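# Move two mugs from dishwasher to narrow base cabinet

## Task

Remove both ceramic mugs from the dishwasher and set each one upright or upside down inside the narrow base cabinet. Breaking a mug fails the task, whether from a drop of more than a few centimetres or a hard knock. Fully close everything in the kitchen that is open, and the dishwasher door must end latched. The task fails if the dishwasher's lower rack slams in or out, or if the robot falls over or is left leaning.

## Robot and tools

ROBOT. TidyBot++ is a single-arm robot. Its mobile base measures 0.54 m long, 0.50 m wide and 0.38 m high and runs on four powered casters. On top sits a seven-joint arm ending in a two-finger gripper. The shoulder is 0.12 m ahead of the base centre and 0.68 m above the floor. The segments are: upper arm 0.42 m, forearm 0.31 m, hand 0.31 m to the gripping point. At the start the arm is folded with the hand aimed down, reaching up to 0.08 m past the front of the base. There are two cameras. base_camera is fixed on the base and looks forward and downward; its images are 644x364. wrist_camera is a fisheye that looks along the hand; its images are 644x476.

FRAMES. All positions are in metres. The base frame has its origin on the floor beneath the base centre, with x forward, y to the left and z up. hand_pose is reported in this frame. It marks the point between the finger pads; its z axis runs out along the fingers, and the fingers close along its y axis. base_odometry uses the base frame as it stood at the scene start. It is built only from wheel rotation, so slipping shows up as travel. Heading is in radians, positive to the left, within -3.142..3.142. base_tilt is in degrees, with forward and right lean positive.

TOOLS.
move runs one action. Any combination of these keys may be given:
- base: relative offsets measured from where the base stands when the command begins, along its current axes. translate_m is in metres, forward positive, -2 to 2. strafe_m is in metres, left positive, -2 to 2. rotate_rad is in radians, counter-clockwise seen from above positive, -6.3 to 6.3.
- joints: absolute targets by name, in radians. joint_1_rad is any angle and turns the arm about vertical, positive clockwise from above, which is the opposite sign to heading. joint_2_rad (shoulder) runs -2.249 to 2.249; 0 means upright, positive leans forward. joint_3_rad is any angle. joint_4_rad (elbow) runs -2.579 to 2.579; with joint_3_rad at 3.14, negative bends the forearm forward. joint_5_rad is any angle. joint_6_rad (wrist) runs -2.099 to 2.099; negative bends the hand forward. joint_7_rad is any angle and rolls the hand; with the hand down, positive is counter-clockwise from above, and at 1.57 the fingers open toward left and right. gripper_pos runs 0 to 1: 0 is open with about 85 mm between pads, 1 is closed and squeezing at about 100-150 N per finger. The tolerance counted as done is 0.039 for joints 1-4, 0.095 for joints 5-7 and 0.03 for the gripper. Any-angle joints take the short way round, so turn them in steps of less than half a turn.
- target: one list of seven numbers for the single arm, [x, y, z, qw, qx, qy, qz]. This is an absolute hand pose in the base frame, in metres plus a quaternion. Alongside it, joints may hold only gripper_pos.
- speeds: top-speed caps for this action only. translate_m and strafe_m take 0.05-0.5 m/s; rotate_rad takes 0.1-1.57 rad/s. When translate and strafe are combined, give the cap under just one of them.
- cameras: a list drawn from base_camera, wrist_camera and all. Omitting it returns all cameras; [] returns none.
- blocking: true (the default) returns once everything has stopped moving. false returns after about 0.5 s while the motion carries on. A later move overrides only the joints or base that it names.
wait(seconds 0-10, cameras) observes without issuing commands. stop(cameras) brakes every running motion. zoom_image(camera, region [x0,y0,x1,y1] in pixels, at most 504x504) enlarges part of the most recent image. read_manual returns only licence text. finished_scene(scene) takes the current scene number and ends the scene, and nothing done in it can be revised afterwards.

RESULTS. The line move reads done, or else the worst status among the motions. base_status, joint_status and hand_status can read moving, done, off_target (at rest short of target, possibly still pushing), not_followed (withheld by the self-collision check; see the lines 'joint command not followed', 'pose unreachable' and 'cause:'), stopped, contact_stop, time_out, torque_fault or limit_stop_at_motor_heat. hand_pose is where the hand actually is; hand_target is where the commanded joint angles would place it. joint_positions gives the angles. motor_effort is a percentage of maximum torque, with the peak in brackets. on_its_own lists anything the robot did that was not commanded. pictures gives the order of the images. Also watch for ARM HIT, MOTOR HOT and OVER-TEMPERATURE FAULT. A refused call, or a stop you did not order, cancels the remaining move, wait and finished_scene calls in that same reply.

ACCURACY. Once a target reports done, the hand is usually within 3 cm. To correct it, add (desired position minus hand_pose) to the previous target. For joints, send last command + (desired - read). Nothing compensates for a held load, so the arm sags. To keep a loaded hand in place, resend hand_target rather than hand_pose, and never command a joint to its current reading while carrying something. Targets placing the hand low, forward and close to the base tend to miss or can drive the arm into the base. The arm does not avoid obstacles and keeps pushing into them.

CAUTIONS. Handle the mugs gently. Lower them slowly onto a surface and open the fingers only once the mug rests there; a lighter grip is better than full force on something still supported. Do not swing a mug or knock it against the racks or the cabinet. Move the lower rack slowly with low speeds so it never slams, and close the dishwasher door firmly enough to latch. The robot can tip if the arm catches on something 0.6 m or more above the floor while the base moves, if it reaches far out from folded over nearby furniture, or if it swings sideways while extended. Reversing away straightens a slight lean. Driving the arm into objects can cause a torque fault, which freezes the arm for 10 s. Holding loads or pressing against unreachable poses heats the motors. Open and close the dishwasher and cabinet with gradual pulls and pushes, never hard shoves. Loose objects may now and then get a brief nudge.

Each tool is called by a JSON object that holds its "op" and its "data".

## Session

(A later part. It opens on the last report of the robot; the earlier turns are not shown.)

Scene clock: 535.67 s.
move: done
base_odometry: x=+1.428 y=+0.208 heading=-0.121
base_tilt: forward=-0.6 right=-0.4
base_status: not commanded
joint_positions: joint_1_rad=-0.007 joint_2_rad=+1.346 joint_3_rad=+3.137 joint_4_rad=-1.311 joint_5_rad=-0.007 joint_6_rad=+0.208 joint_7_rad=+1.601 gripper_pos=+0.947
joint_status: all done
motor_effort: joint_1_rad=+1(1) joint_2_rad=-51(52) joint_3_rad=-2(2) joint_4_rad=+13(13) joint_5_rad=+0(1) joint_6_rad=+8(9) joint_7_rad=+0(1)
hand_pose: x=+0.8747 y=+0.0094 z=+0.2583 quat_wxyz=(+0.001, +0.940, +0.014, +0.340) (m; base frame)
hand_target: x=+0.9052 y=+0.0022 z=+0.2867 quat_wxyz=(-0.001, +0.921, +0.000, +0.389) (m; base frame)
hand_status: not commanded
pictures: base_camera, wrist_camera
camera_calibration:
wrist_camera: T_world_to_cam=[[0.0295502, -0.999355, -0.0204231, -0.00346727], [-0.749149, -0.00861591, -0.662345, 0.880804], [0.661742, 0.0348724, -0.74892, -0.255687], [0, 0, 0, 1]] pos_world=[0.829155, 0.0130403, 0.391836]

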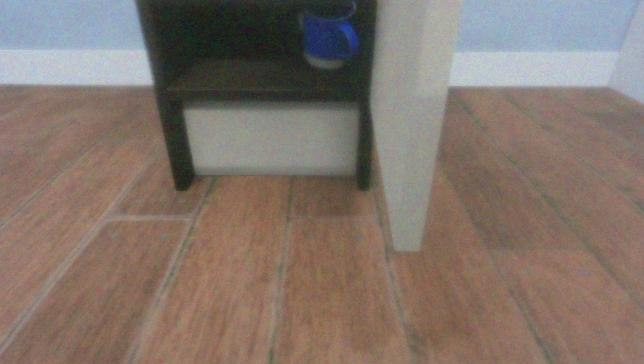

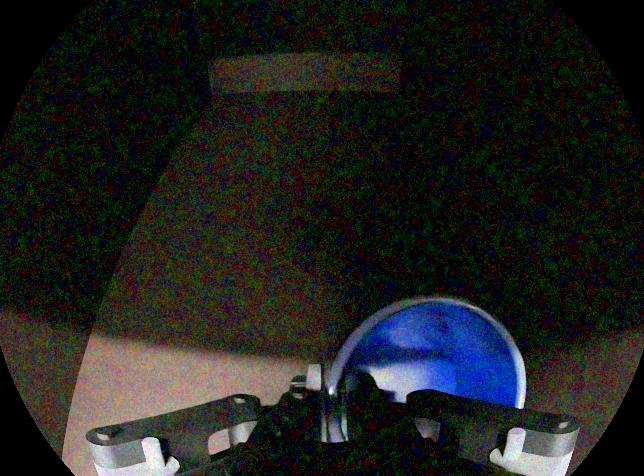

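{"op": "move", "data": {"joints": {"joint_2_rad":1.350,"joint_6_rad":0.296}, "cameras": []}}

{"op": "move", "data": {"joints": {"joint_2_rad":1.358,"joint_6_rad":0.30}, "cameras": []}}

{"op": "move", "data": {"joints": {"joint_2_rad":1.366,"joint_6_rad":0.306}}}

Scene clock: 541.23 s.
move: done
base_odometry: x=+1.428 y=+0.208 heading=-0.121
base_tilt: forward=-0.6 right=-0.4
base_status: not commanded
joint_positions: joint_1_rad=-0.007 joint_2_rad=+1.349 joint_3_rad=+3.137 joint_4_rad=-1.311 joint_5_rad=-0.007 joint_6_rad=+0.217 joint_7_rad=+1.601 gripper_pos=+0.947
joint_status: all done
motor_effort: joint_1_rad=+1(2) joint_2_rad=-49(51) joint_3_rad=-2(2) joint_4_rad=+12(13) joint_5_rad=+1(1) joint_6_rad=+8(8) joint_7_rad=+0(1)
hand_pose: x=+0.8753 y=+0.0094 z=+0.2574 quat_wxyz=(+0.001, +0.939, +0.014, +0.342) (m; base frame)
hand_target: x=+0.9025 y=+0.0022 z=+0.2802 quat_wxyz=(-0.001, +0.922, -0.001, +0.387) (m; base frame)
hand_status: not commanded
pictures: none
No camera images: "cameras" was empty.

Scene clock: 541.73 s.
move: done
base_odometry: x=+1.428 y=+0.208 heading=-0.121
base_tilt: forward=-0.6 right=-0.4
base_status: not commanded
joint_positions: joint_1_rad=-0.007 joint_2_rad=+1.351 joint_3_rad=+3.137 joint_4_rad=-1.311 joint_5_rad=-0.007 joint_6_rad=+0.222 joint_7_rad=+1.601 gripper_pos=+0.947
joint_status: all done
motor_effort: joint_1_rad=+1(2) joint_2_rad=-49(51) joint_3_rad=-2(3) joint_4_rad=+12(13) joint_5_rad=+0(1) joint_6_rad=+7(8) joint_7_rad=-1(1)
hand_pose: x=+0.8758 y=+0.0094 z=+0.2572 quat_wxyz=(+0.001, +0.939, +0.014, +0.344) (m; base frame)
hand_target: x=+0.9001 y=+0.0022 z=+0.2748 quat_wxyz=(-0.001, +0.923, -0.001, +0.386) (m; base frame)
hand_status: not commanded
pictures: none
No camera images: "cameras" was empty.

Scene clock: 542.23 s.
move: done
base_odometry: x=+1.428 y=+0.208 heading=-0.121
base_tilt: forward=-0.6 right=-0.4
base_status: not commanded
joint_positions: joint_1_rad=-0.007 joint_2_rad=+1.353 joint_3_rad=+3.137 joint_4_rad=-1.311 joint_5_rad=-0.007 joint_6_rad=+0.229 joint_7_rad=+1.601 gripper_pos=+0.947
joint_status: all done
motor_effort: joint_1_rad=+1(2) joint_2_rad=-48(49) joint_3_rad=-2(3) joint_4_rad=+13(13) joint_5_rad=+0(1) joint_6_rad=+6(8) joint_7_rad=-1(1)
hand_pose: x=+0.8766 y=+0.0094 z=+0.2572 quat_wxyz=(+0.001, +0.938, +0.014, +0.346) (m; base frame)
hand_target: x=+0.8982 y=+0.0022 z=+0.2699 quat_wxyz=(-0.001, +0.923, -0.001, +0.385) (m; base frame)
hand_status: not commanded
pictures: base_camera, wrist_camera
camera_calibration:
wrist_camera: T_world_to_cam=[[0.0296831, -0.999359, -0.0200129, -0.00377711], [-0.74003, -0.00851276, -0.67252, 0.876093], [0.671919, 0.0347727, -0.739808, -0.269089], [0, 0, 0, 1]] pos_world=[0.829253, 0.0130402, 0.390041]

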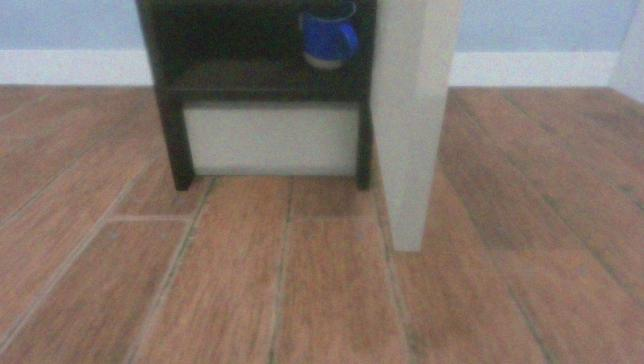

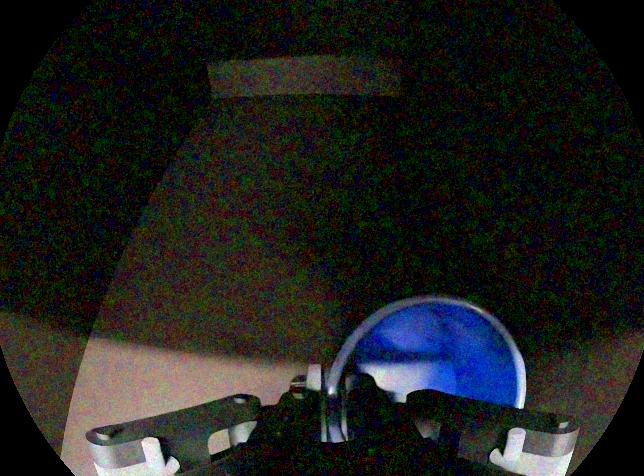

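{"op": "move", "data": {"joints": {"gripper_pos":0.85}, "cameras": []}}

{"op": "move", "data": {"joints": {"gripper_pos":0.66}}}

Scene clock: 545.60 s.
move: done
base_odometry: x=+1.428 y=+0.208 heading=-0.121
base_tilt: forward=-0.6 right=-0.4
base_status: not commanded
joint_positions: joint_1_rad=-0.007 joint_2_rad=+1.354 joint_3_rad=+3.137 joint_4_rad=-1.308 joint_5_rad=-0.007 joint_6_rad=+0.236 joint_7_rad=+1.601 gripper_pos=+0.850
joint_status: all done
motor_effort: joint_1_rad=+1(2) joint_2_rad=-47(48) joint_3_rad=-2(3) joint_4_rad=+12(13) joint_5_rad=+1(1) joint_6_rad=+6(7) joint_7_rad=-1(1)
hand_pose: x=+0.8792 y=+0.0094 z=+0.2585 quat_wxyz=(+0.001, +0.937, +0.014, +0.350) (m; base frame)
hand_target: x=+0.8982 y=+0.0022 z=+0.2699 quat_wxyz=(-0.001, +0.923, -0.001, +0.385) (m; base frame)
hand_status: not commanded
pictures: none
No camera images: "cameras" was empty.

Scene clock: 546.20 s.
move: done
base_odometry: x=+1.428 y=+0.208 heading=-0.121
base_tilt: forward=-0.6 right=-0.4
base_status: not commanded
joint_positions: joint_1_rad=-0.007 joint_2_rad=+1.354 joint_3_rad=+3.137 joint_4_rad=-1.308 joint_5_rad=-0.007 joint_6_rad=+0.236 joint_7_rad=+1.601 gripper_pos=+0.660
joint_status: all done
motor_effort: joint_1_rad=+1(1) joint_2_rad=-47(48) joint_3_rad=-2(3) joint_4_rad=+12(12) joint_5_rad=+0(1) joint_6_rad=+5(7) joint_7_rad=-1(1)
hand_pose: x=+0.8792 y=+0.0094 z=+0.2585 quat_wxyz=(+0.001, +0.937, +0.014, +0.350) (m; base frame)
hand_target: x=+0.8982 y=+0.0022 z=+0.2699 quat_wxyz=(-0.001, +0.923, -0.001, +0.385) (m; base frame)
hand_status: not commanded
pictures: base_camera, wrist_camera
camera_calibration:
wrist_camera: T_world_to_cam=[[0.0297793, -0.99936, -0.0198288, -0.00394883], [-0.734294, -0.00841276, -0.678779, 0.875457], [0.678178, 0.0347737, -0.734074, -0.276702], [0, 0, 0, 1]] pos_world=[0.830614, 0.0130407, 0.391044]

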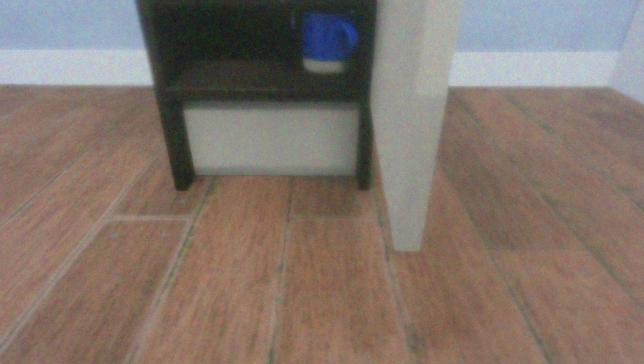

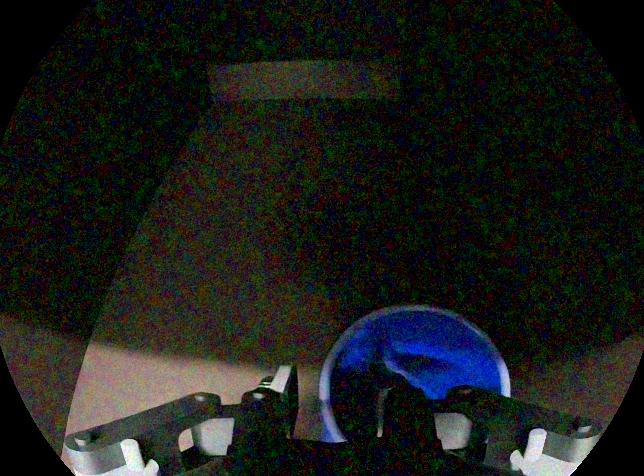

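{"op": "move", "data": {"joints": {"joint_2_rad":1.247,"joint_4_rad":-1.459,"joint_6_rad":0.365}}}

{"op": "move", "data": {"joints": {"joint_2_rad":1.145,"joint_4_rad":-1.611,"joint_6_rad":0.415}}}

{"op": "move", "data": {"base": {"translate_m":-0.12}, "speeds": {"translate_m":0.1}}}

{"op": "move", "data": {"base": {"translate_m":-0.6}}}

Scene clock: 558.63 s.
move: done
base_odometry: x=+1.428 y=+0.208 heading=-0.121
base_tilt: forward=-0.6 right=-0.4
base_status: not commanded
joint_positions: joint_1_rad=-0.007 joint_2_rad=+1.249 joint_3_rad=+3.137 joint_4_rad=-1.434 joint_5_rad=-0.007 joint_6_rad=+0.291 joint_7_rad=+1.601 gripper_pos=+0.660
joint_status: all done
motor_effort: joint_1_rad=+1(2) joint_2_rad=-46(49) joint_3_rad=-2(3) joint_4_rad=+12(12) joint_5_rad=+1(1) joint_6_rad=+6(7) joint_7_rad=-1(1)
hand_pose: x=+0.8694 y=+0.0093 z=+0.3053 quat_wxyz=(+0.001, +0.930, +0.014, +0.366) (m; base frame)
hand_target: x=+0.8740 y=+0.0023 z=+0.3139 quat_wxyz=(-0.001, +0.921, +0.000, +0.390) (m; base frame)
hand_status: not commanded
pictures: base_camera, wrist_camera
camera_calibration:
wrist_camera: T_world_to_cam=[[0.030578, -0.999358, -0.0186597, -0.00389737], [-0.710721, -0.00861229, -0.703421, 0.88712], [0.702809, 0.0347711, -0.710528, -0.26443], [0, 0, 0, 1]] pos_world=[0.816458, 0.0129398, 0.436062]

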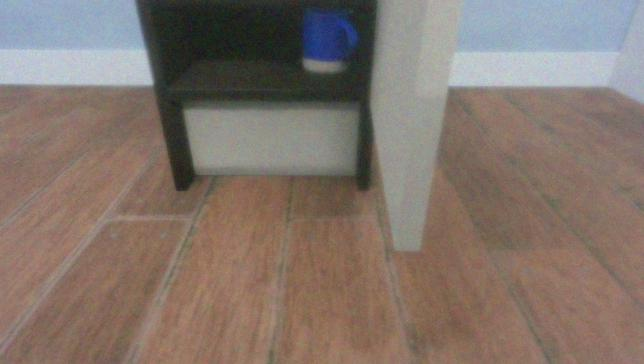

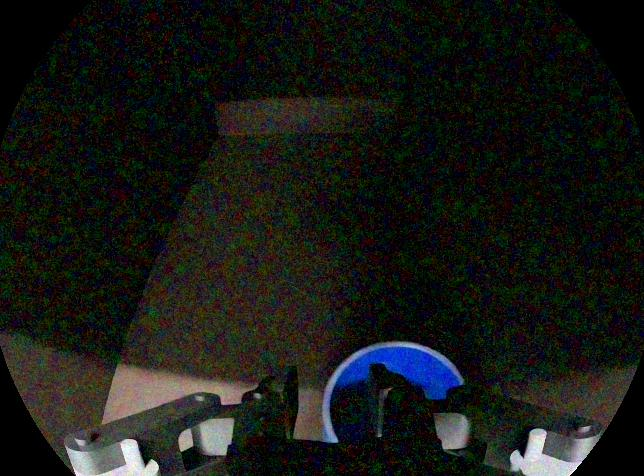

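Scene clock: 559.77 s.
move: done
base_odometry: x=+1.428 y=+0.208 heading=-0.121
base_tilt: forward=-0.6 right=-0.4
base_status: not commanded
joint_positions: joint_1_rad=-0.007 joint_2_rad=+1.150 joint_3_rad=+3.137 joint_4_rad=-1.586 joint_5_rad=-0.007 joint_6_rad=+0.340 joint_7_rad=+1.601 gripper_pos=+0.660
joint_status: all done
motor_effort: joint_1_rad=+1(2) joint_2_rad=-45(47) joint_3_rad=-2(3) joint_4_rad=+11(12) joint_5_rad=+1(1) joint_6_rad=+6(7) joint_7_rad=+0(1)
hand_pose: x=+0.8384 y=+0.0090 z=+0.3365 quat_wxyz=(+0.001, +0.931, +0.014, +0.365) (m; base frame)
hand_target: x=+0.8438 y=+0.0023 z=+0.3476 quat_wxyz=(-0.001, +0.921, +0.000, +0.390) (m; base frame)
hand_status: not commanded
pictures: base_camera, wrist_camera
camera_calibration:
wrist_camera: T_world_to_cam=[[0.0308672, -0.999357, -0.0182682, -0.00298854], [-0.713091, -0.00921079, -0.701011, 0.88818], [0.700392, 0.0346651, -0.712916, -0.217574], [0, 0, 0, 1]] pos_world=[0.785832, 0.0127364, 0.467458]

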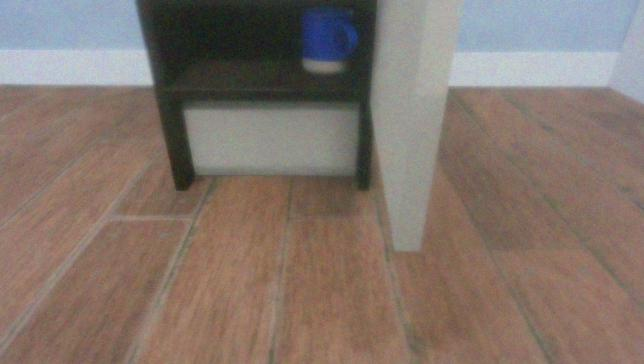

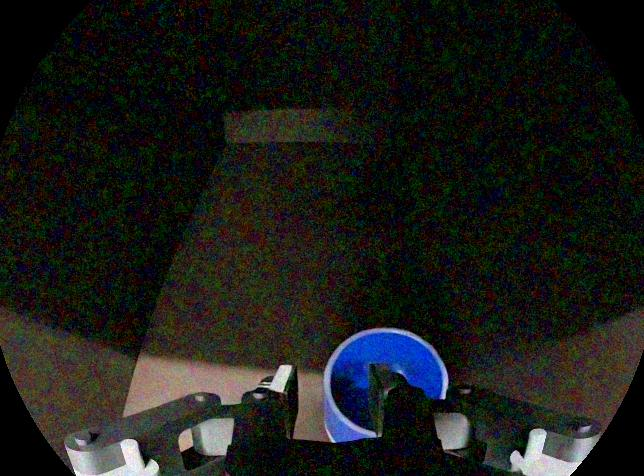

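Scene clock: 561.53 s.
move: done
base_odometry: x=+1.309 y=+0.222 heading=-0.121
base_tilt: forward=-0.6 right=-0.4
base_status: done
joint_positions: joint_1_rad=-0.007 joint_2_rad=+1.149 joint_3_rad=+3.137 joint_4_rad=-1.591 joint_5_rad=-0.007 joint_6_rad=+0.343 joint_7_rad=+1.601 gripper_pos=+0.660
joint_status: not commanded
motor_effort: joint_1_rad=+1(2) joint_2_rad=-44(45) joint_3_rad=-1(3) joint_4_rad=+9(11) joint_5_rad=+1(1) joint_6_rad=+6(7) joint_7_rad=-1(1)
hand_pose: x=+0.8363 y=+0.0090 z=+0.3354 quat_wxyz=(+0.001, +0.932, +0.014, +0.363) (m; base frame)
hand_target: x=+0.8438 y=+0.0023 z=+0.3476 quat_wxyz=(-0.001, +0.921, +0.000, +0.390) (m; base frame)
hand_status: not commanded
pictures: base_camera, wrist_camera
camera_calibration:
wrist_camera: T_world_to_cam=[[0.0308247, -0.999359, -0.0181997, -0.00295037], [-0.714773, -0.00931163, -0.699295, 0.886702], [0.698677, 0.0345642, -0.714601, -0.214884], [0, 0, 0, 1]] pos_world=[0.784015, 0.0127354, 0.466456]

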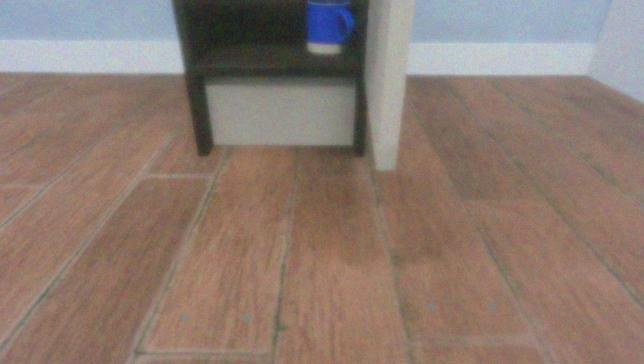

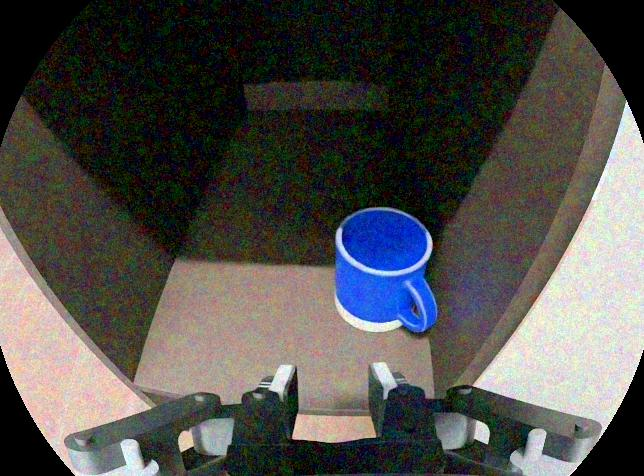

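Scene clock: 564.10 s.
move: done
base_odometry: x=+0.713 y=+0.294 heading=-0.121
base_tilt: forward=-0.6 right=-0.4
base_status: done
joint_positions: joint_1_rad=-0.007 joint_2_rad=+1.149 joint_3_rad=+3.137 joint_4_rad=-1.593 joint_5_rad=-0.007 joint_6_rad=+0.346 joint_7_rad=+1.601 gripper_pos=+0.660
joint_status: not commanded
motor_effort: joint_1_rad=+1(2) joint_2_rad=-44(45) joint_3_rad=-2(3) joint_4_rad=+10(12) joint_5_rad=+0(1) joint_6_rad=+6(7) joint_7_rad=-1(1)
hand_pose: x=+0.8364 y=+0.0090 z=+0.3360 quat_wxyz=(+0.002, +0.931, +0.014, +0.364) (m; base frame)
hand_target: x=+0.8438 y=+0.0023 z=+0.3476 quat_wxyz=(-0.001, +0.921, +0.000, +0.390) (m; base frame)
hand_status: not commanded
pictures: base_camera, wrist_camera
camera_calibration:
wrist_camera: T_world_to_cam=[[0.0308594, -0.999359, -0.0181416, -0.00299291], [-0.713485, -0.0093135, -0.700608, 0.886594], [0.69999, 0.0345641, -0.713315, -0.216095], [0, 0, 0, 1]] pos_world=[0.783928, 0.0127354, 0.466957]

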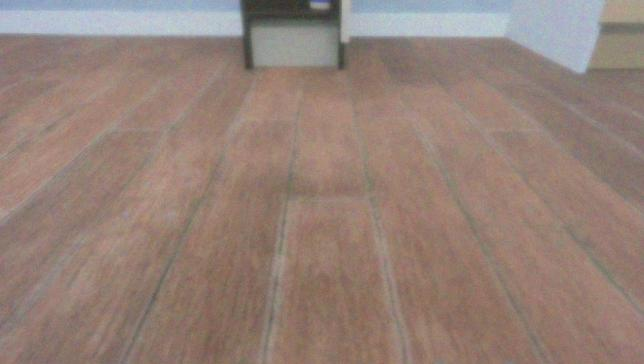

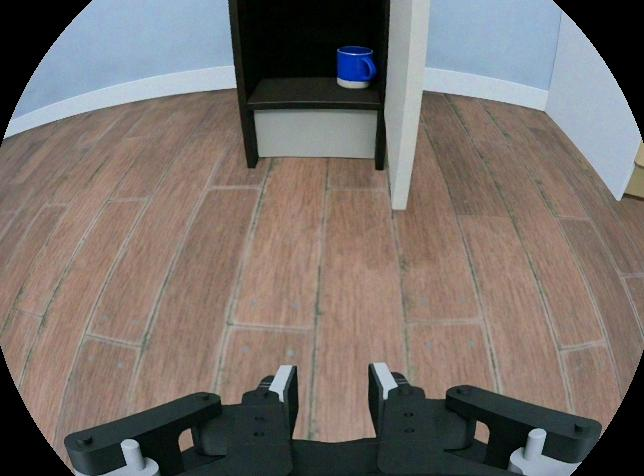

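{"op": "move", "data": {"joints": {"joint_1_rad":0,"joint_2_rad":0.815,"joint_4_rad":-1.327,"joint_6_rad":-0.35,"gripper_pos":0}, "cameras": []}}

{"op": "move", "data": {"base": {"rotate_rad":1.574}, "cameras": []}}

{"op": "move", "data": {"base": {"translate_m":0.12,"strafe_m":-0.2}}}

Scene clock: 586.67 s.
move: done
base_odometry: x=+0.713 y=+0.294 heading=-0.121
base_tilt: forward=-0.6 right=-0.4
base_status: not commanded
joint_positions: joint_1_rad=-0.007 joint_2_rad=+0.812 joint_3_rad=+3.137 joint_4_rad=-1.336 joint_5_rad=-0.007 joint_6_rad=-0.272 joint_7_rad=+1.601 gripper_pos=+0.000
joint_status: all done
motor_effort: joint_1_rad=+1(2) joint_2_rad=-44(49) joint_3_rad=-2(3) joint_4_rad=+17(18) joint_5_rad=+1(1) joint_6_rad=+6(8) joint_7_rad=-1(1)
hand_pose: x=+0.8934 y=+0.0107 z=+0.5666 quat_wxyz=(+0.000, +0.935, +0.016, +0.353) (m; base frame)
hand_target: x=+0.8779 y=+0.0023 z=+0.5525 quat_wxyz=(-0.001, +0.948, +0.000, +0.319) (m; base frame)
hand_status: not commanded
pictures: none
No camera images: "cameras" was empty.

Scene clock: 589.37 s.
move: done
base_odometry: x=+0.713 y=+0.294 heading=+1.453
base_tilt: forward=-0.6 right=-0.4
base_status: done
joint_positions: joint_1_rad=-0.008 joint_2_rad=+0.812 joint_3_rad=+3.134 joint_4_rad=-1.333 joint_5_rad=-0.007 joint_6_rad=-0.276 joint_7_rad=+1.601 gripper_pos=+0.000
joint_status: not commanded
motor_effort: joint_1_rad=+1(9) joint_2_rad=-44(46) joint_3_rad=-1(5) joint_4_rad=+17(18) joint_5_rad=+0(1) joint_6_rad=+6(7) joint_7_rad=-1(1)
hand_pose: x=+0.8938 y=+0.0125 z=+0.5673 quat_wxyz=(-0.002, +0.935, +0.016, +0.353) (m; base frame)
hand_target: x=+0.8779 y=+0.0023 z=+0.5525 quat_wxyz=(-0.001, +0.948, +0.000, +0.319) (m; base frame)
hand_status: not commanded
pictures: none
No camera images: "cameras" was empty.

Scene clock: 591.10 s.
move: done
base_odometry: x=+0.926 y=+0.390 heading=+1.454
base_tilt: forward=-0.6 right=-0.4
base_status: done
joint_positions: joint_1_rad=+0.007 joint_2_rad=+0.812 joint_3_rad=+3.140 joint_4_rad=-1.333 joint_5_rad=-0.007 joint_6_rad=-0.278 joint_7_rad=+1.601 gripper_pos=+0.000
joint_status: not commanded
motor_effort: joint_1_rad=+1(4) joint_2_rad=-44(46) joint_3_rad=-1(4) joint_4_rad=+17(19) joint_5_rad=+1(1) joint_6_rad=+6(7) joint_7_rad=-1(2)
hand_pose: x=+0.8935 y=-0.0024 z=+0.5669 quat_wxyz=(+0.004, +0.936, +0.008, +0.352) (m; base frame)
hand_target: x=+0.8779 y=+0.0023 z=+0.5525 quat_wxyz=(-0.001, +0.948, +0.000, +0.319) (m; base frame)
hand_status: not commanded
pictures: base_camera, wrist_camera
camera_calibration:
wrist_camera: T_world_to_cam=[[0.0179491, -0.999671, -0.018344, -0.000307856], [-0.731429, -0.00061959, -0.681918, 1.09444], [0.681682, 0.0256571, -0.731199, -0.0645083], [0, 0, 0, 1]] pos_world=[0.844482, 0.00202544, 0.699142]

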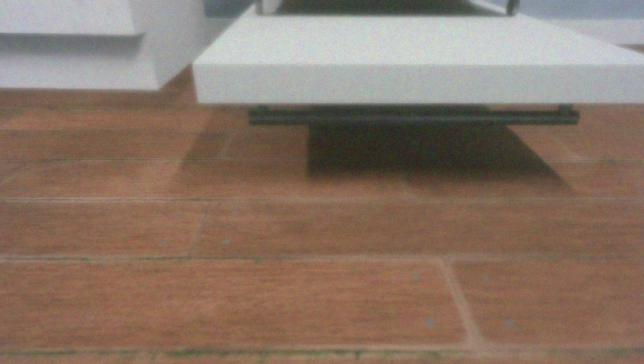

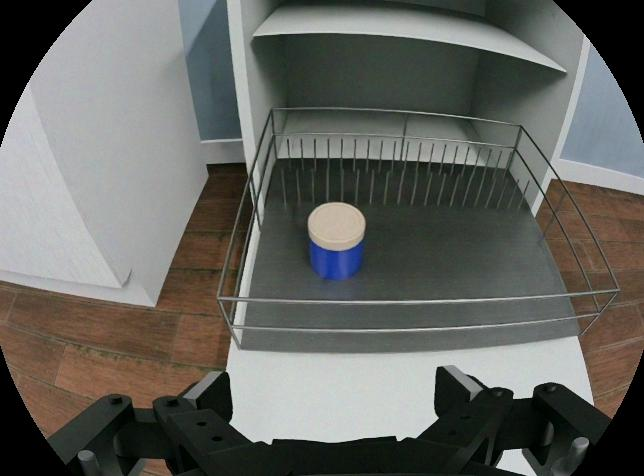

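{"op": "move", "data": {"base": {"translate_m":0.2,"strafe_m":-0.008}, "speeds": {"translate_m":0.12}}}

Scene clock: 613.47 s.
move: done
base_odometry: x=+0.957 y=+0.588 heading=+1.453
base_tilt: forward=-0.6 right=-0.4
base_status: done
joint_positions: joint_1_rad=+0.006 joint_2_rad=+0.812 joint_3_rad=+3.140 joint_4_rad=-1.333 joint_5_rad=-0.007 joint_6_rad=-0.279 joint_7_rad=+1.601 gripper_pos=+0.000
joint_status: not commanded
motor_effort: joint_1_rad=+1(3) joint_2_rad=-44(46) joint_3_rad=-1(3) joint_4_rad=+17(18) joint_5_rad=+1(1) joint_6_rad=+6(7) joint_7_rad=-1(1)
hand_pose: x=+0.8932 y=-0.0022 z=+0.5666 quat_wxyz=(+0.004, +0.936, +0.008, +0.352) (m; base frame)
hand_target: x=+0.8779 y=+0.0023 z=+0.5525 quat_wxyz=(-0.001, +0.948, +0.000, +0.319) (m; base frame)
hand_status: not commanded
pictures: base_camera, wrist_camera
camera_calibration:
wrist_camera: T_world_to_cam=[[0.0181333, -0.999665, -0.0184462, -0.00029308], [-0.732344, -0.000719425, -0.680934, 1.09431], [0.680693, 0.0258566, -0.732112, -0.0631101], [0, 0, 0, 1]] pos_world=[0.844372, 0.0021261, 0.698941]

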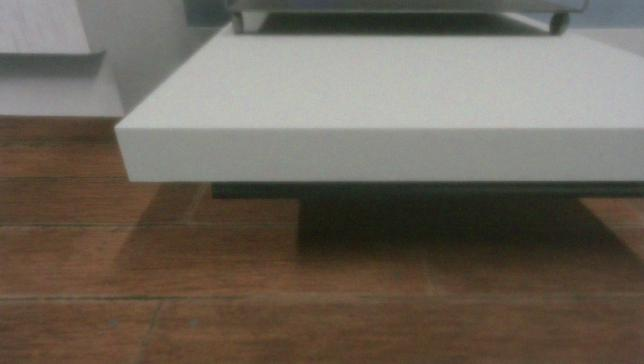

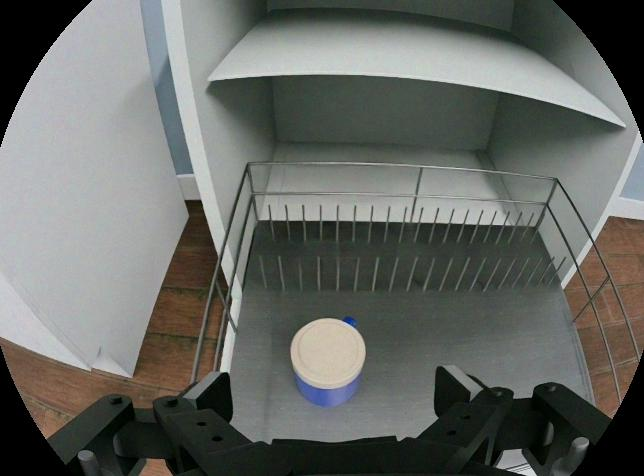

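{"op": "move", "data": {"base": {"translate_m":0.132,"strafe_m":0.004}, "speeds": {"translate_m":0.1}, "cameras": []}}

{"op": "move", "data": {"joints": {"joint_2_rad":1.0,"joint_4_rad":-1.372,"joint_6_rad":0.01}}}

Scene clock: 625.23 s.
move: done
base_odometry: x=+0.969 y=+0.719 heading=+1.453
base_tilt: forward=-0.6 right=-0.4
base_status: done
joint_positions: joint_1_rad=+0.006 joint_2_rad=+0.812 joint_3_rad=+3.140 joint_4_rad=-1.332 joint_5_rad=-0.007 joint_6_rad=-0.280 joint_7_rad=+1.601 gripper_pos=+0.000
joint_status: not commanded
motor_effort: joint_1_rad=+1(2) joint_2_rad=-44(46) joint_3_rad=-1(2) joint_4_rad=+17(19) joint_5_rad=+1(1) joint_6_rad=+6(7) joint_7_rad=-1(2)
hand_pose: x=+0.8930 y=-0.0022 z=+0.5663 quat_wxyz=(+0.004, +0.936, +0.008, +0.351) (m; base frame)
hand_target: x=+0.8779 y=+0.0023 z=+0.5525 quat_wxyz=(-0.001, +0.948, +0.000, +0.319) (m; base frame)
hand_status: not commanded
pictures: none
No camera images: "cameras" was empty.

Scene clock: 626.77 s.
move: done
base_odometry: x=+0.969 y=+0.719 heading=+1.453
base_tilt: forward=-0.6 right=-0.4
base_status: not commanded
joint_positions: joint_1_rad=+0.006 joint_2_rad=+1.000 joint_3_rad=+3.140 joint_4_rad=-1.355 joint_5_rad=-0.007 joint_6_rad=-0.063 joint_7_rad=+1.601 gripper_pos=+0.000
joint_status: all done
motor_effort: joint_1_rad=+1(1) joint_2_rad=-46(52) joint_3_rad=-1(3) joint_4_rad=+15(17) joint_5_rad=+0(1) joint_6_rad=+6(7) joint_7_rad=-1(1)
hand_pose: x=+0.9016 y=-0.0027 z=+0.4535 quat_wxyz=(+0.004, +0.935, +0.008, +0.354) (m; base frame)
hand_target: x=+0.9106 y=+0.0023 z=+0.4620 quat_wxyz=(-0.001, +0.925, +0.000, +0.380) (m; base frame)
hand_status: not commanded
pictures: base_camera, wrist_camera
camera_calibration:
wrist_camera: T_world_to_cam=[[0.0168968, -0.999703, -0.0175515, -0.00229993], [-0.729065, -0.000305905, -0.684444, 1.02208], [0.684236, 0.0243611, -0.728854, -0.156242], [0, 0, 0, 1]] pos_world=[0.852111, 0.00181965, 0.585641]

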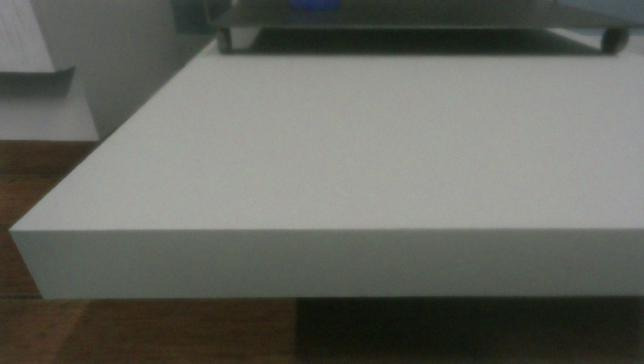

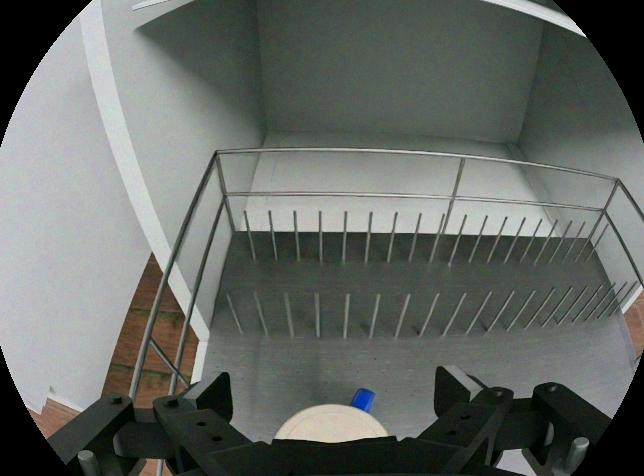

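{"op": "move", "data": {"joints": {"joint_2_rad":1.10,"joint_4_rad":-1.372,"joint_6_rad":0.09}}}

Scene clock: 633.97 s.
move: done
base_odometry: x=+0.969 y=+0.719 heading=+1.453
base_tilt: forward=-0.6 right=-0.4
base_status: not commanded
joint_positions: joint_1_rad=+0.006 joint_2_rad=+1.100 joint_3_rad=+3.140 joint_4_rad=-1.357 joint_5_rad=-0.007 joint_6_rad=+0.018 joint_7_rad=+1.601 gripper_pos=+0.000
joint_status: all done
motor_effort: joint_1_rad=+1(2) joint_2_rad=-47(50) joint_3_rad=-1(2) joint_4_rad=+14(16) joint_5_rad=+0(1) joint_6_rad=+6(7) joint_7_rad=-1(1)
hand_pose: x=+0.8939 y=-0.0029 z=+0.3918 quat_wxyz=(+0.004, +0.939, +0.008, +0.344) (m; base frame)
hand_target: x=+0.9034 y=+0.0023 z=+0.4005 quat_wxyz=(-0.001, +0.929, +0.000, +0.371) (m; base frame)
hand_status: not commanded
pictures: base_camera, wrist_camera
camera_calibration:
wrist_camera: T_world_to_cam=[[0.0160438, -0.999715, -0.0176652, -0.00260313], [-0.743099, -0.000100907, -0.669182, 0.980734], [0.668989, 0.0238632, -0.742889, -0.176893], [0, 0, 0, 1]] pos_world=[0.847164, 0.0017178, 0.524831]

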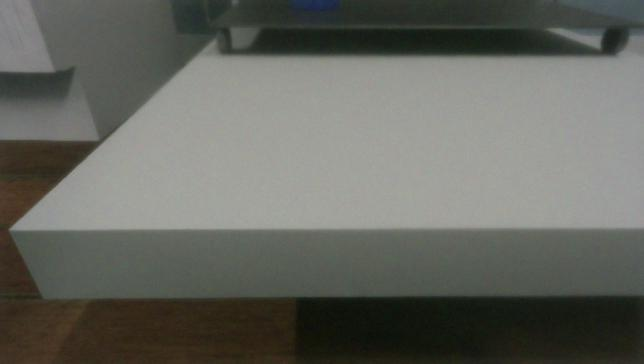

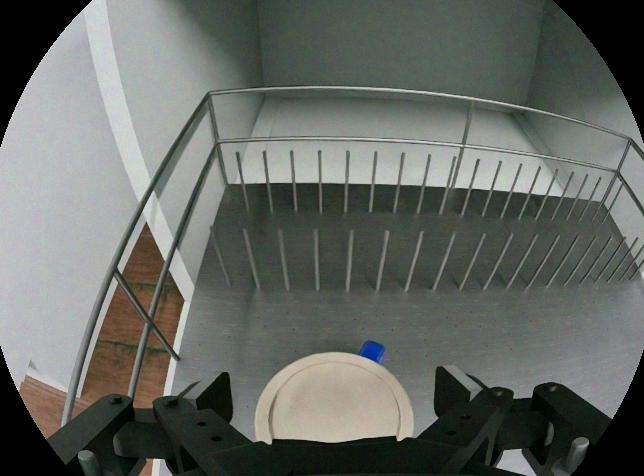

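{"op": "move", "data": {"joints": {"joint_2_rad":1.165,"joint_4_rad":-1.342,"joint_6_rad":0.135}, "cameras": []}}

{"op": "move", "data": {"joints": {"joint_2_rad":1.19,"joint_4_rad":-1.325,"joint_6_rad":0.153}}}

Scene clock: 650.57 s.
move: done
base_odometry: x=+0.969 y=+0.719 heading=+1.453
base_tilt: forward=-0.6 right=-0.4
base_status: not commanded
joint_positions: joint_1_rad=+0.006 joint_2_rad=+1.160 joint_3_rad=+3.140 joint_4_rad=-1.350 joint_5_rad=-0.007 joint_6_rad=+0.064 joint_7_rad=+1.601 gripper_pos=+0.000
joint_status: all done
motor_effort: joint_1_rad=+1(2) joint_2_rad=-47(50) joint_3_rad=-2(2) joint_4_rad=+13(14) joint_5_rad=+1(1) joint_6_rad=+6(7) joint_7_rad=-1(1)
hand_pose: x=+0.8896 y=-0.0029 z=+0.3567 quat_wxyz=(+0.005, +0.940, +0.008, +0.340) (m; base frame)
hand_target: x=+0.9086 y=+0.0023 z=+0.3712 quat_wxyz=(-0.001, +0.927, +0.000, +0.375) (m; base frame)
hand_status: not commanded
pictures: none
No camera images: "cameras" was empty.

Scene clock: 651.23 s.
move: done
base_odometry: x=+0.969 y=+0.719 heading=+1.453
base_tilt: forward=-0.6 right=-0.4
base_status: not commanded
joint_positions: joint_1_rad=+0.006 joint_2_rad=+1.178 joint_3_rad=+3.140 joint_4_rad=-1.339 joint_5_rad=-0.007 joint_6_rad=+0.082 joint_7_rad=+1.601 gripper_pos=+0.000
joint_status: all done
motor_effort: joint_1_rad=+1(1) joint_2_rad=-47(48) joint_3_rad=-1(2) joint_4_rad=+14(14) joint_5_rad=+1(1) joint_6_rad=+6(7) joint_7_rad=-1(1)
hand_pose: x=+0.8939 y=-0.0030 z=+0.3515 quat_wxyz=(+0.005, +0.938, +0.008, +0.346) (m; base frame)
hand_target: x=+0.9128 y=+0.0023 z=+0.3622 quat_wxyz=(-0.001, +0.925, +0.000, +0.380) (m; base frame)
hand_status: not commanded
pictures: base_camera, wrist_camera
camera_calibration:
wrist_camera: T_world_to_cam=[[0.015785, -0.999727, -0.0172241, -0.00330677], [-0.740012, -0.0000962633, -0.672594, 0.952251], [0.672409, 0.0233629, -0.739811, -0.210985], [0, 0, 0, 1]] pos_world=[0.846598, 0.00171503, 0.484332]

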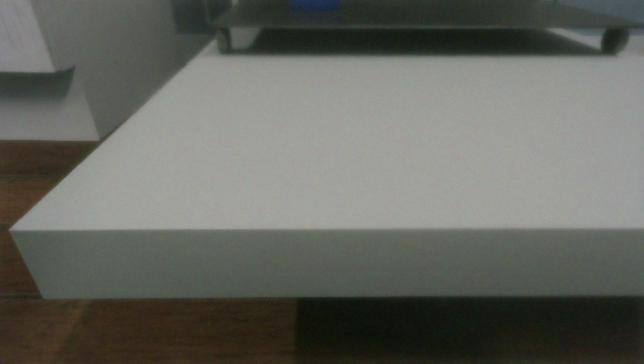

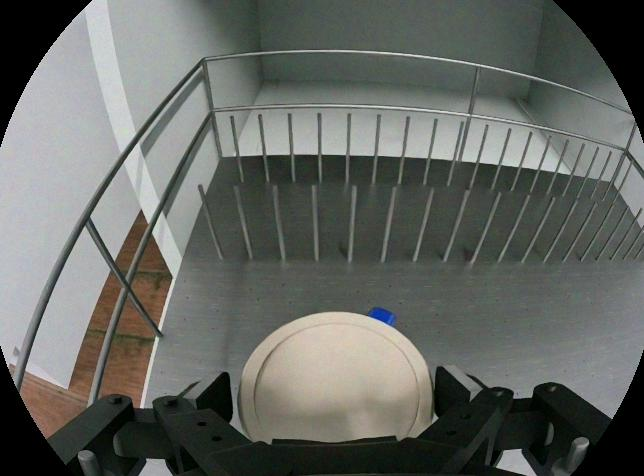

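{"op": "move", "data": {"joints": {"joint_2_rad":1.208,"joint_4_rad":-1.315,"joint_6_rad":0.166}}}

{"op": "move", "data": {"joints": {"joint_2_rad":1.228,"joint_4_rad":-1.308,"joint_6_rad":0.18}}}

Scene clock: 657.60 s.
move: done
base_odometry: x=+0.969 y=+0.719 heading=+1.453
base_tilt: forward=-0.6 right=-0.4
base_status: not commanded
joint_positions: joint_1_rad=+0.006 joint_2_rad=+1.194 joint_3_rad=+3.140 joint_4_rad=-1.330 joint_5_rad=-0.007 joint_6_rad=+0.095 joint_7_rad=+1.601 gripper_pos=+0.000
joint_status: all done
motor_effort: joint_1_rad=+1(1) joint_2_rad=-47(48) joint_3_rad=-2(3) joint_4_rad=+13(14) joint_5_rad=+1(1) joint_6_rad=+6(7) joint_7_rad=-1(1)
hand_pose: x=+0.8956 y=-0.0031 z=+0.3445 quat_wxyz=(+0.005, +0.937, +0.008, +0.349) (m; base frame)
hand_target: x=+0.9146 y=+0.0023 z=+0.3547 quat_wxyz=(-0.001, +0.924, +0.000, +0.382) (m; base frame)
hand_status: not commanded
pictures: base_camera, wrist_camera
camera_calibration:
wrist_camera: T_world_to_cam=[[0.0158015, -0.999729, -0.0170736, -0.00363188], [-0.736672, -0.0000945384, -0.67625, 0.947016], [0.676066, 0.0232635, -0.736474, -0.221629], [0, 0, 0, 1]] pos_world=[0.847533, 0.00161449, 0.477134]

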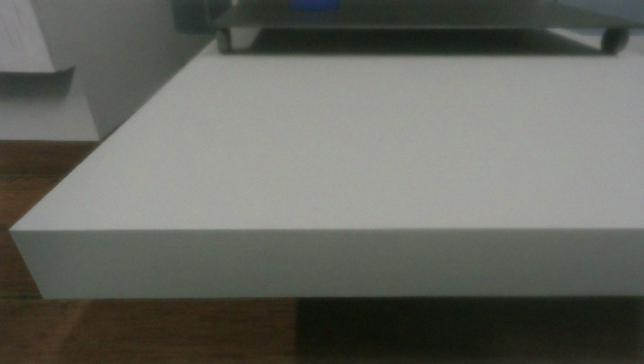

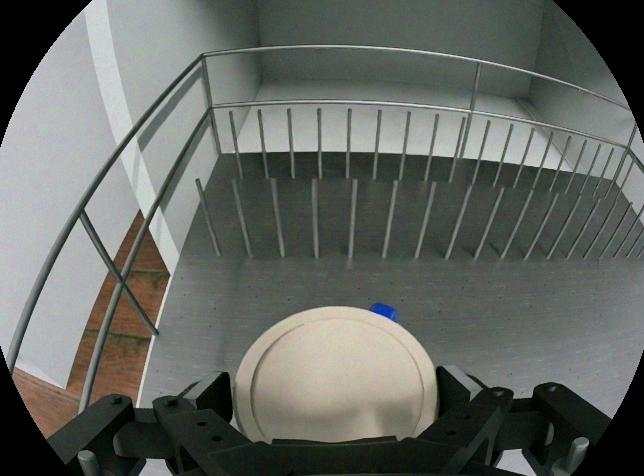

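Scene clock: 658.33 s.
move: done
base_odometry: x=+0.969 y=+0.719 heading=+1.453
base_tilt: forward=-0.6 right=-0.4
base_status: not commanded
joint_positions: joint_1_rad=+0.006 joint_2_rad=+1.215 joint_3_rad=+3.140 joint_4_rad=-1.325 joint_5_rad=-0.007 joint_6_rad=+0.109 joint_7_rad=+1.601 gripper_pos=+0.000
joint_status: all done
motor_effort: joint_1_rad=+1(2) joint_2_rad=-47(49) joint_3_rad=-2(2) joint_4_rad=+13(14) joint_5_rad=+1(1) joint_6_rad=+5(7) joint_7_rad=-1(1)
hand_pose: x=+0.8946 y=-0.0031 z=+0.3334 quat_wxyz=(+0.005, +0.937, +0.008, +0.348) (m; base frame)
hand_target: x=+0.9144 y=+0.0023 z=+0.3447 quat_wxyz=(-0.001, +0.924, +0.000, +0.383) (m; base frame)
hand_status: not commanded
pictures: base_camera, wrist_camera
camera_calibration:
wrist_camera: T_world_to_cam=[[0.0157165, -0.999732, -0.0170154, -0.00376262], [-0.737341, -0.0000941502, -0.675521, 0.939209], [0.675338, 0.023163, -0.737144, -0.228257], [0, 0, 0, 1]] pos_world=[0.846726, 0.00161393, 0.466133]

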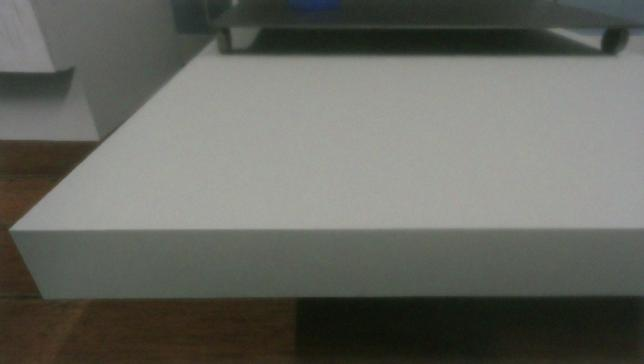

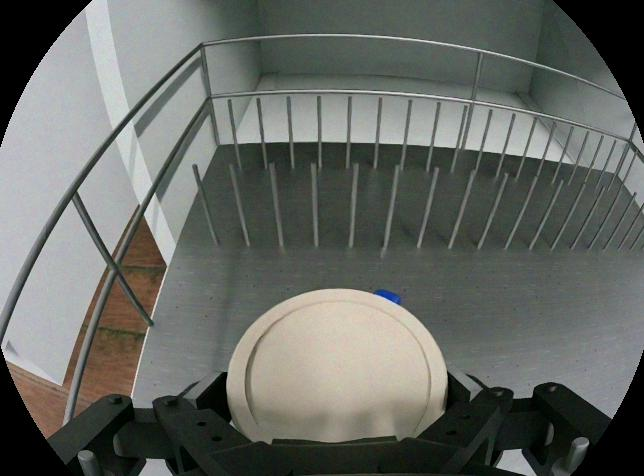

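{"op": "move", "data": {"base": {"translate_m":0.008}, "speeds": {"translate_m":0.05}, "cameras": []}}

{"op": "move", "data": {"joints": {"joint_2_rad":1.24,"joint_4_rad":-1.305,"joint_6_rad":0.19}}}

{"op": "move", "data": {"joints": {"gripper_pos":0.1}}}

Scene clock: 667.53 s.
move: done
base_odometry: x=+0.970 y=+0.727 heading=+1.453
base_tilt: forward=-0.6 right=-0.4
base_status: done
joint_positions: joint_1_rad=+0.006 joint_2_rad=+1.215 joint_3_rad=+3.140 joint_4_rad=-1.322 joint_5_rad=-0.007 joint_6_rad=+0.110 joint_7_rad=+1.601 gripper_pos=+0.000
joint_status: not commanded
motor_effort: joint_1_rad=+1(2) joint_2_rad=-47(48) joint_3_rad=-2(2) joint_4_rad=+12(15) joint_5_rad=+1(1) joint_6_rad=+6(7) joint_7_rad=-1(1)
hand_pose: x=+0.8961 y=-0.0031 z=+0.3344 quat_wxyz=(+0.005, +0.937, +0.008, +0.350) (m; base frame)
hand_target: x=+0.9144 y=+0.0023 z=+0.3447 quat_wxyz=(-0.001, +0.924, +0.000, +0.383) (m; base frame)
hand_status: not commanded
pictures: none
No camera images: "cameras" was empty.

Scene clock: 668.13 s.
move: done
base_odometry: x=+0.970 y=+0.727 heading=+1.453
base_tilt: forward=-0.6 right=-0.4
base_status: not commanded
joint_positions: joint_1_rad=+0.006 joint_2_rad=+1.225 joint_3_rad=+3.140 joint_4_rad=-1.321 joint_5_rad=-0.007 joint_6_rad=+0.120 joint_7_rad=+1.601 gripper_pos=+0.000
joint_status: all done
motor_effort: joint_1_rad=+1(1) joint_2_rad=-48(48) joint_3_rad=-2(2) joint_4_rad=+12(14) joint_5_rad=+1(1) joint_6_rad=+6(7) joint_7_rad=-1(1)
hand_pose: x=+0.8953 y=-0.0031 z=+0.3291 quat_wxyz=(+0.005, +0.937, +0.008, +0.350) (m; base frame)
hand_target: x=+0.9139 y=+0.0023 z=+0.3386 quat_wxyz=(-0.001, +0.924, +0.000, +0.383) (m; base frame)
hand_status: not commanded
pictures: base_camera, wrist_camera
camera_calibration:
wrist_camera: T_world_to_cam=[[0.0157139, -0.999734, -0.0168812, -0.00390471], [-0.734658, -0.0000914877, -0.678438, 0.935345], [0.678256, 0.0230628, -0.734464, -0.235508], [0, 0, 0, 1]] pos_world=[0.846955, 0.00161338, 0.461535]

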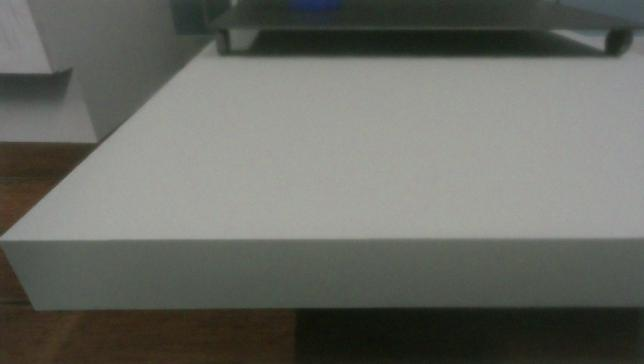

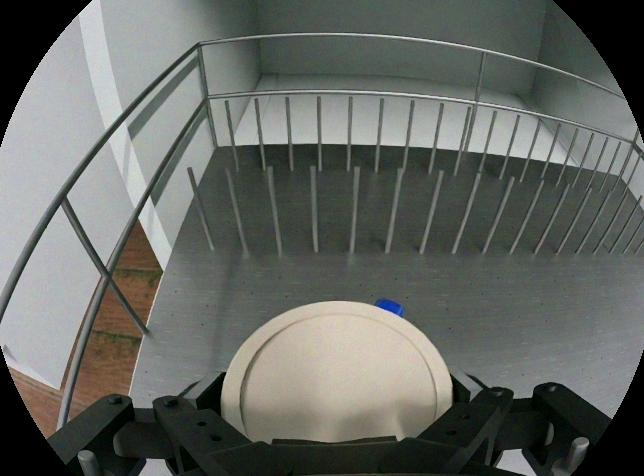

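Scene clock: 668.67 s.
move: done
base_odometry: x=+0.970 y=+0.727 heading=+1.453
base_tilt: forward=-0.6 right=-0.4
base_status: not commanded
joint_positions: joint_1_rad=+0.006 joint_2_rad=+1.225 joint_3_rad=+3.140 joint_4_rad=-1.321 joint_5_rad=-0.007 joint_6_rad=+0.121 joint_7_rad=+1.601 gripper_pos=+0.088
joint_status: all done
motor_effort: joint_1_rad=+1(1) joint_2_rad=-46(48) joint_3_rad=-1(3) joint_4_rad=+14(14) joint_5_rad=+1(1) joint_6_rad=+6(7) joint_7_rad=-1(1)
hand_pose: x=+0.8957 y=-0.0031 z=+0.3296 quat_wxyz=(+0.005, +0.936, +0.008, +0.351) (m; base frame)
hand_target: x=+0.9139 y=+0.0023 z=+0.3386 quat_wxyz=(-0.001, +0.924, +0.000, +0.383) (m; base frame)
hand_status: not commanded
pictures: base_camera, wrist_camera
camera_calibration:
wrist_camera: T_world_to_cam=[[0.0157391, -0.999734, -0.0168585, -0.00393148], [-0.733698, -0.0000928706, -0.679475, 0.935505], [0.679293, 0.0230634, -0.733504, -0.236606], [0, 0, 0, 1]] pos_world=[0.847165, 0.00161338, 0.462035]

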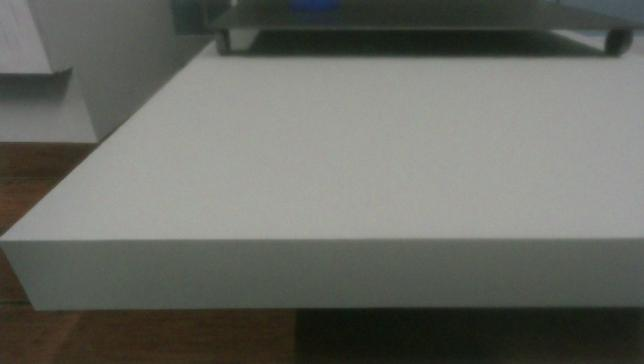

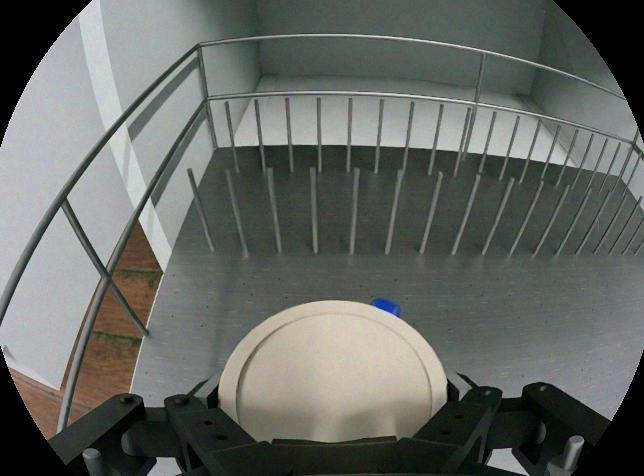

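{"op": "move", "data": {"joints": {"gripper_pos":0.14}, "cameras": []}}

{"op": "move", "data": {"joints": {"joint_2_rad":1.20,"joint_6_rad":0.175,"gripper_pos":0.2}}}

Scene clock: 673.90 s.
move: off_target
base_odometry: x=+0.970 y=+0.727 heading=+1.453
base_tilt: forward=-0.6 right=-0.4
base_status: not commanded
joint_positions: joint_1_rad=+0.006 joint_2_rad=+1.225 joint_3_rad=+3.140 joint_4_rad=-1.321 joint_5_rad=-0.007 joint_6_rad=+0.121 joint_7_rad=+1.601 gripper_pos=+0.101
joint_status: gripper_pos off_target (ended at +0.101, target +0.140)
motor_effort: joint_1_rad=+1(1) joint_2_rad=-44(47) joint_3_rad=-1(2) joint_4_rad=+12(14) joint_5_rad=+1(1) joint_6_rad=+6(6) joint_7_rad=-1(1)
hand_pose: x=+0.8960 y=-0.0031 z=+0.3299 quat_wxyz=(+0.005, +0.936, +0.008, +0.351) (m; base frame)
hand_target: x=+0.9139 y=+0.0023 z=+0.3386 quat_wxyz=(-0.001, +0.924, +0.000, +0.383) (m; base frame)
hand_status: not commanded
pictures: none
No camera images: "cameras" was empty.

Scene clock: 674.60 s.
move: off_target
base_odometry: x=+0.970 y=+0.727 heading=+1.453
base_tilt: forward=-0.6 right=-0.4
base_status: not commanded
joint_positions: joint_1_rad=+0.006 joint_2_rad=+1.224 joint_3_rad=+3.140 joint_4_rad=-1.321 joint_5_rad=-0.007 joint_6_rad=+0.121 joint_7_rad=+1.601 gripper_pos=+0.101
joint_status: gripper_pos off_target (ended at +0.101, target +0.200); the others done
motor_effort: joint_1_rad=+1(2) joint_2_rad=-50(51) joint_3_rad=-1(2) joint_4_rad=+14(16) joint_5_rad=+0(1) joint_6_rad=+7(8) joint_7_rad=-1(1)
hand_pose: x=+0.8963 y=-0.0031 z=+0.3306 quat_wxyz=(+0.005, +0.936, +0.008, +0.351) (m; base frame)
hand_target: x=+0.9238 y=+0.0023 z=+0.3672 quat_wxyz=(-0.001, +0.919, +0.000, +0.395) (m; base frame)
hand_status: not commanded
pictures: base_camera, wrist_camera
camera_calibration:
wrist_camera: T_world_to_cam=[[0.0157676, -0.999734, -0.0168328, -0.00395721], [-0.732544, -0.0000920739, -0.680719, 0.935944], [0.680537, 0.0230641, -0.732351, -0.237745], [0, 0, 0, 1]] pos_world=[0.847477, 0.00161339, 0.462936]

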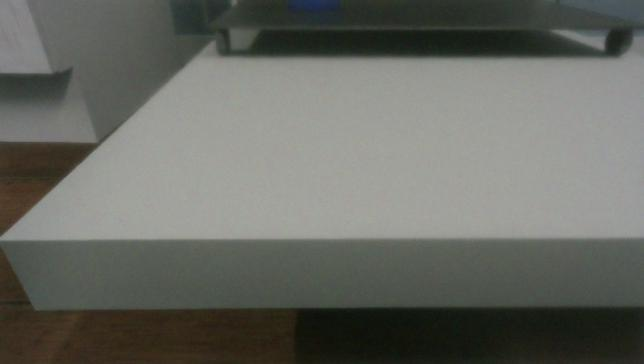

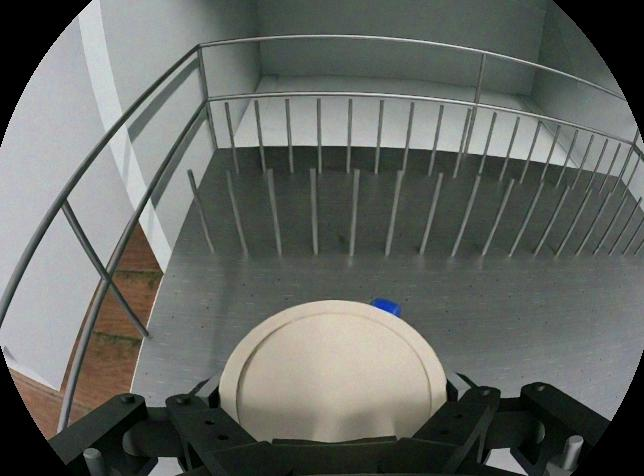

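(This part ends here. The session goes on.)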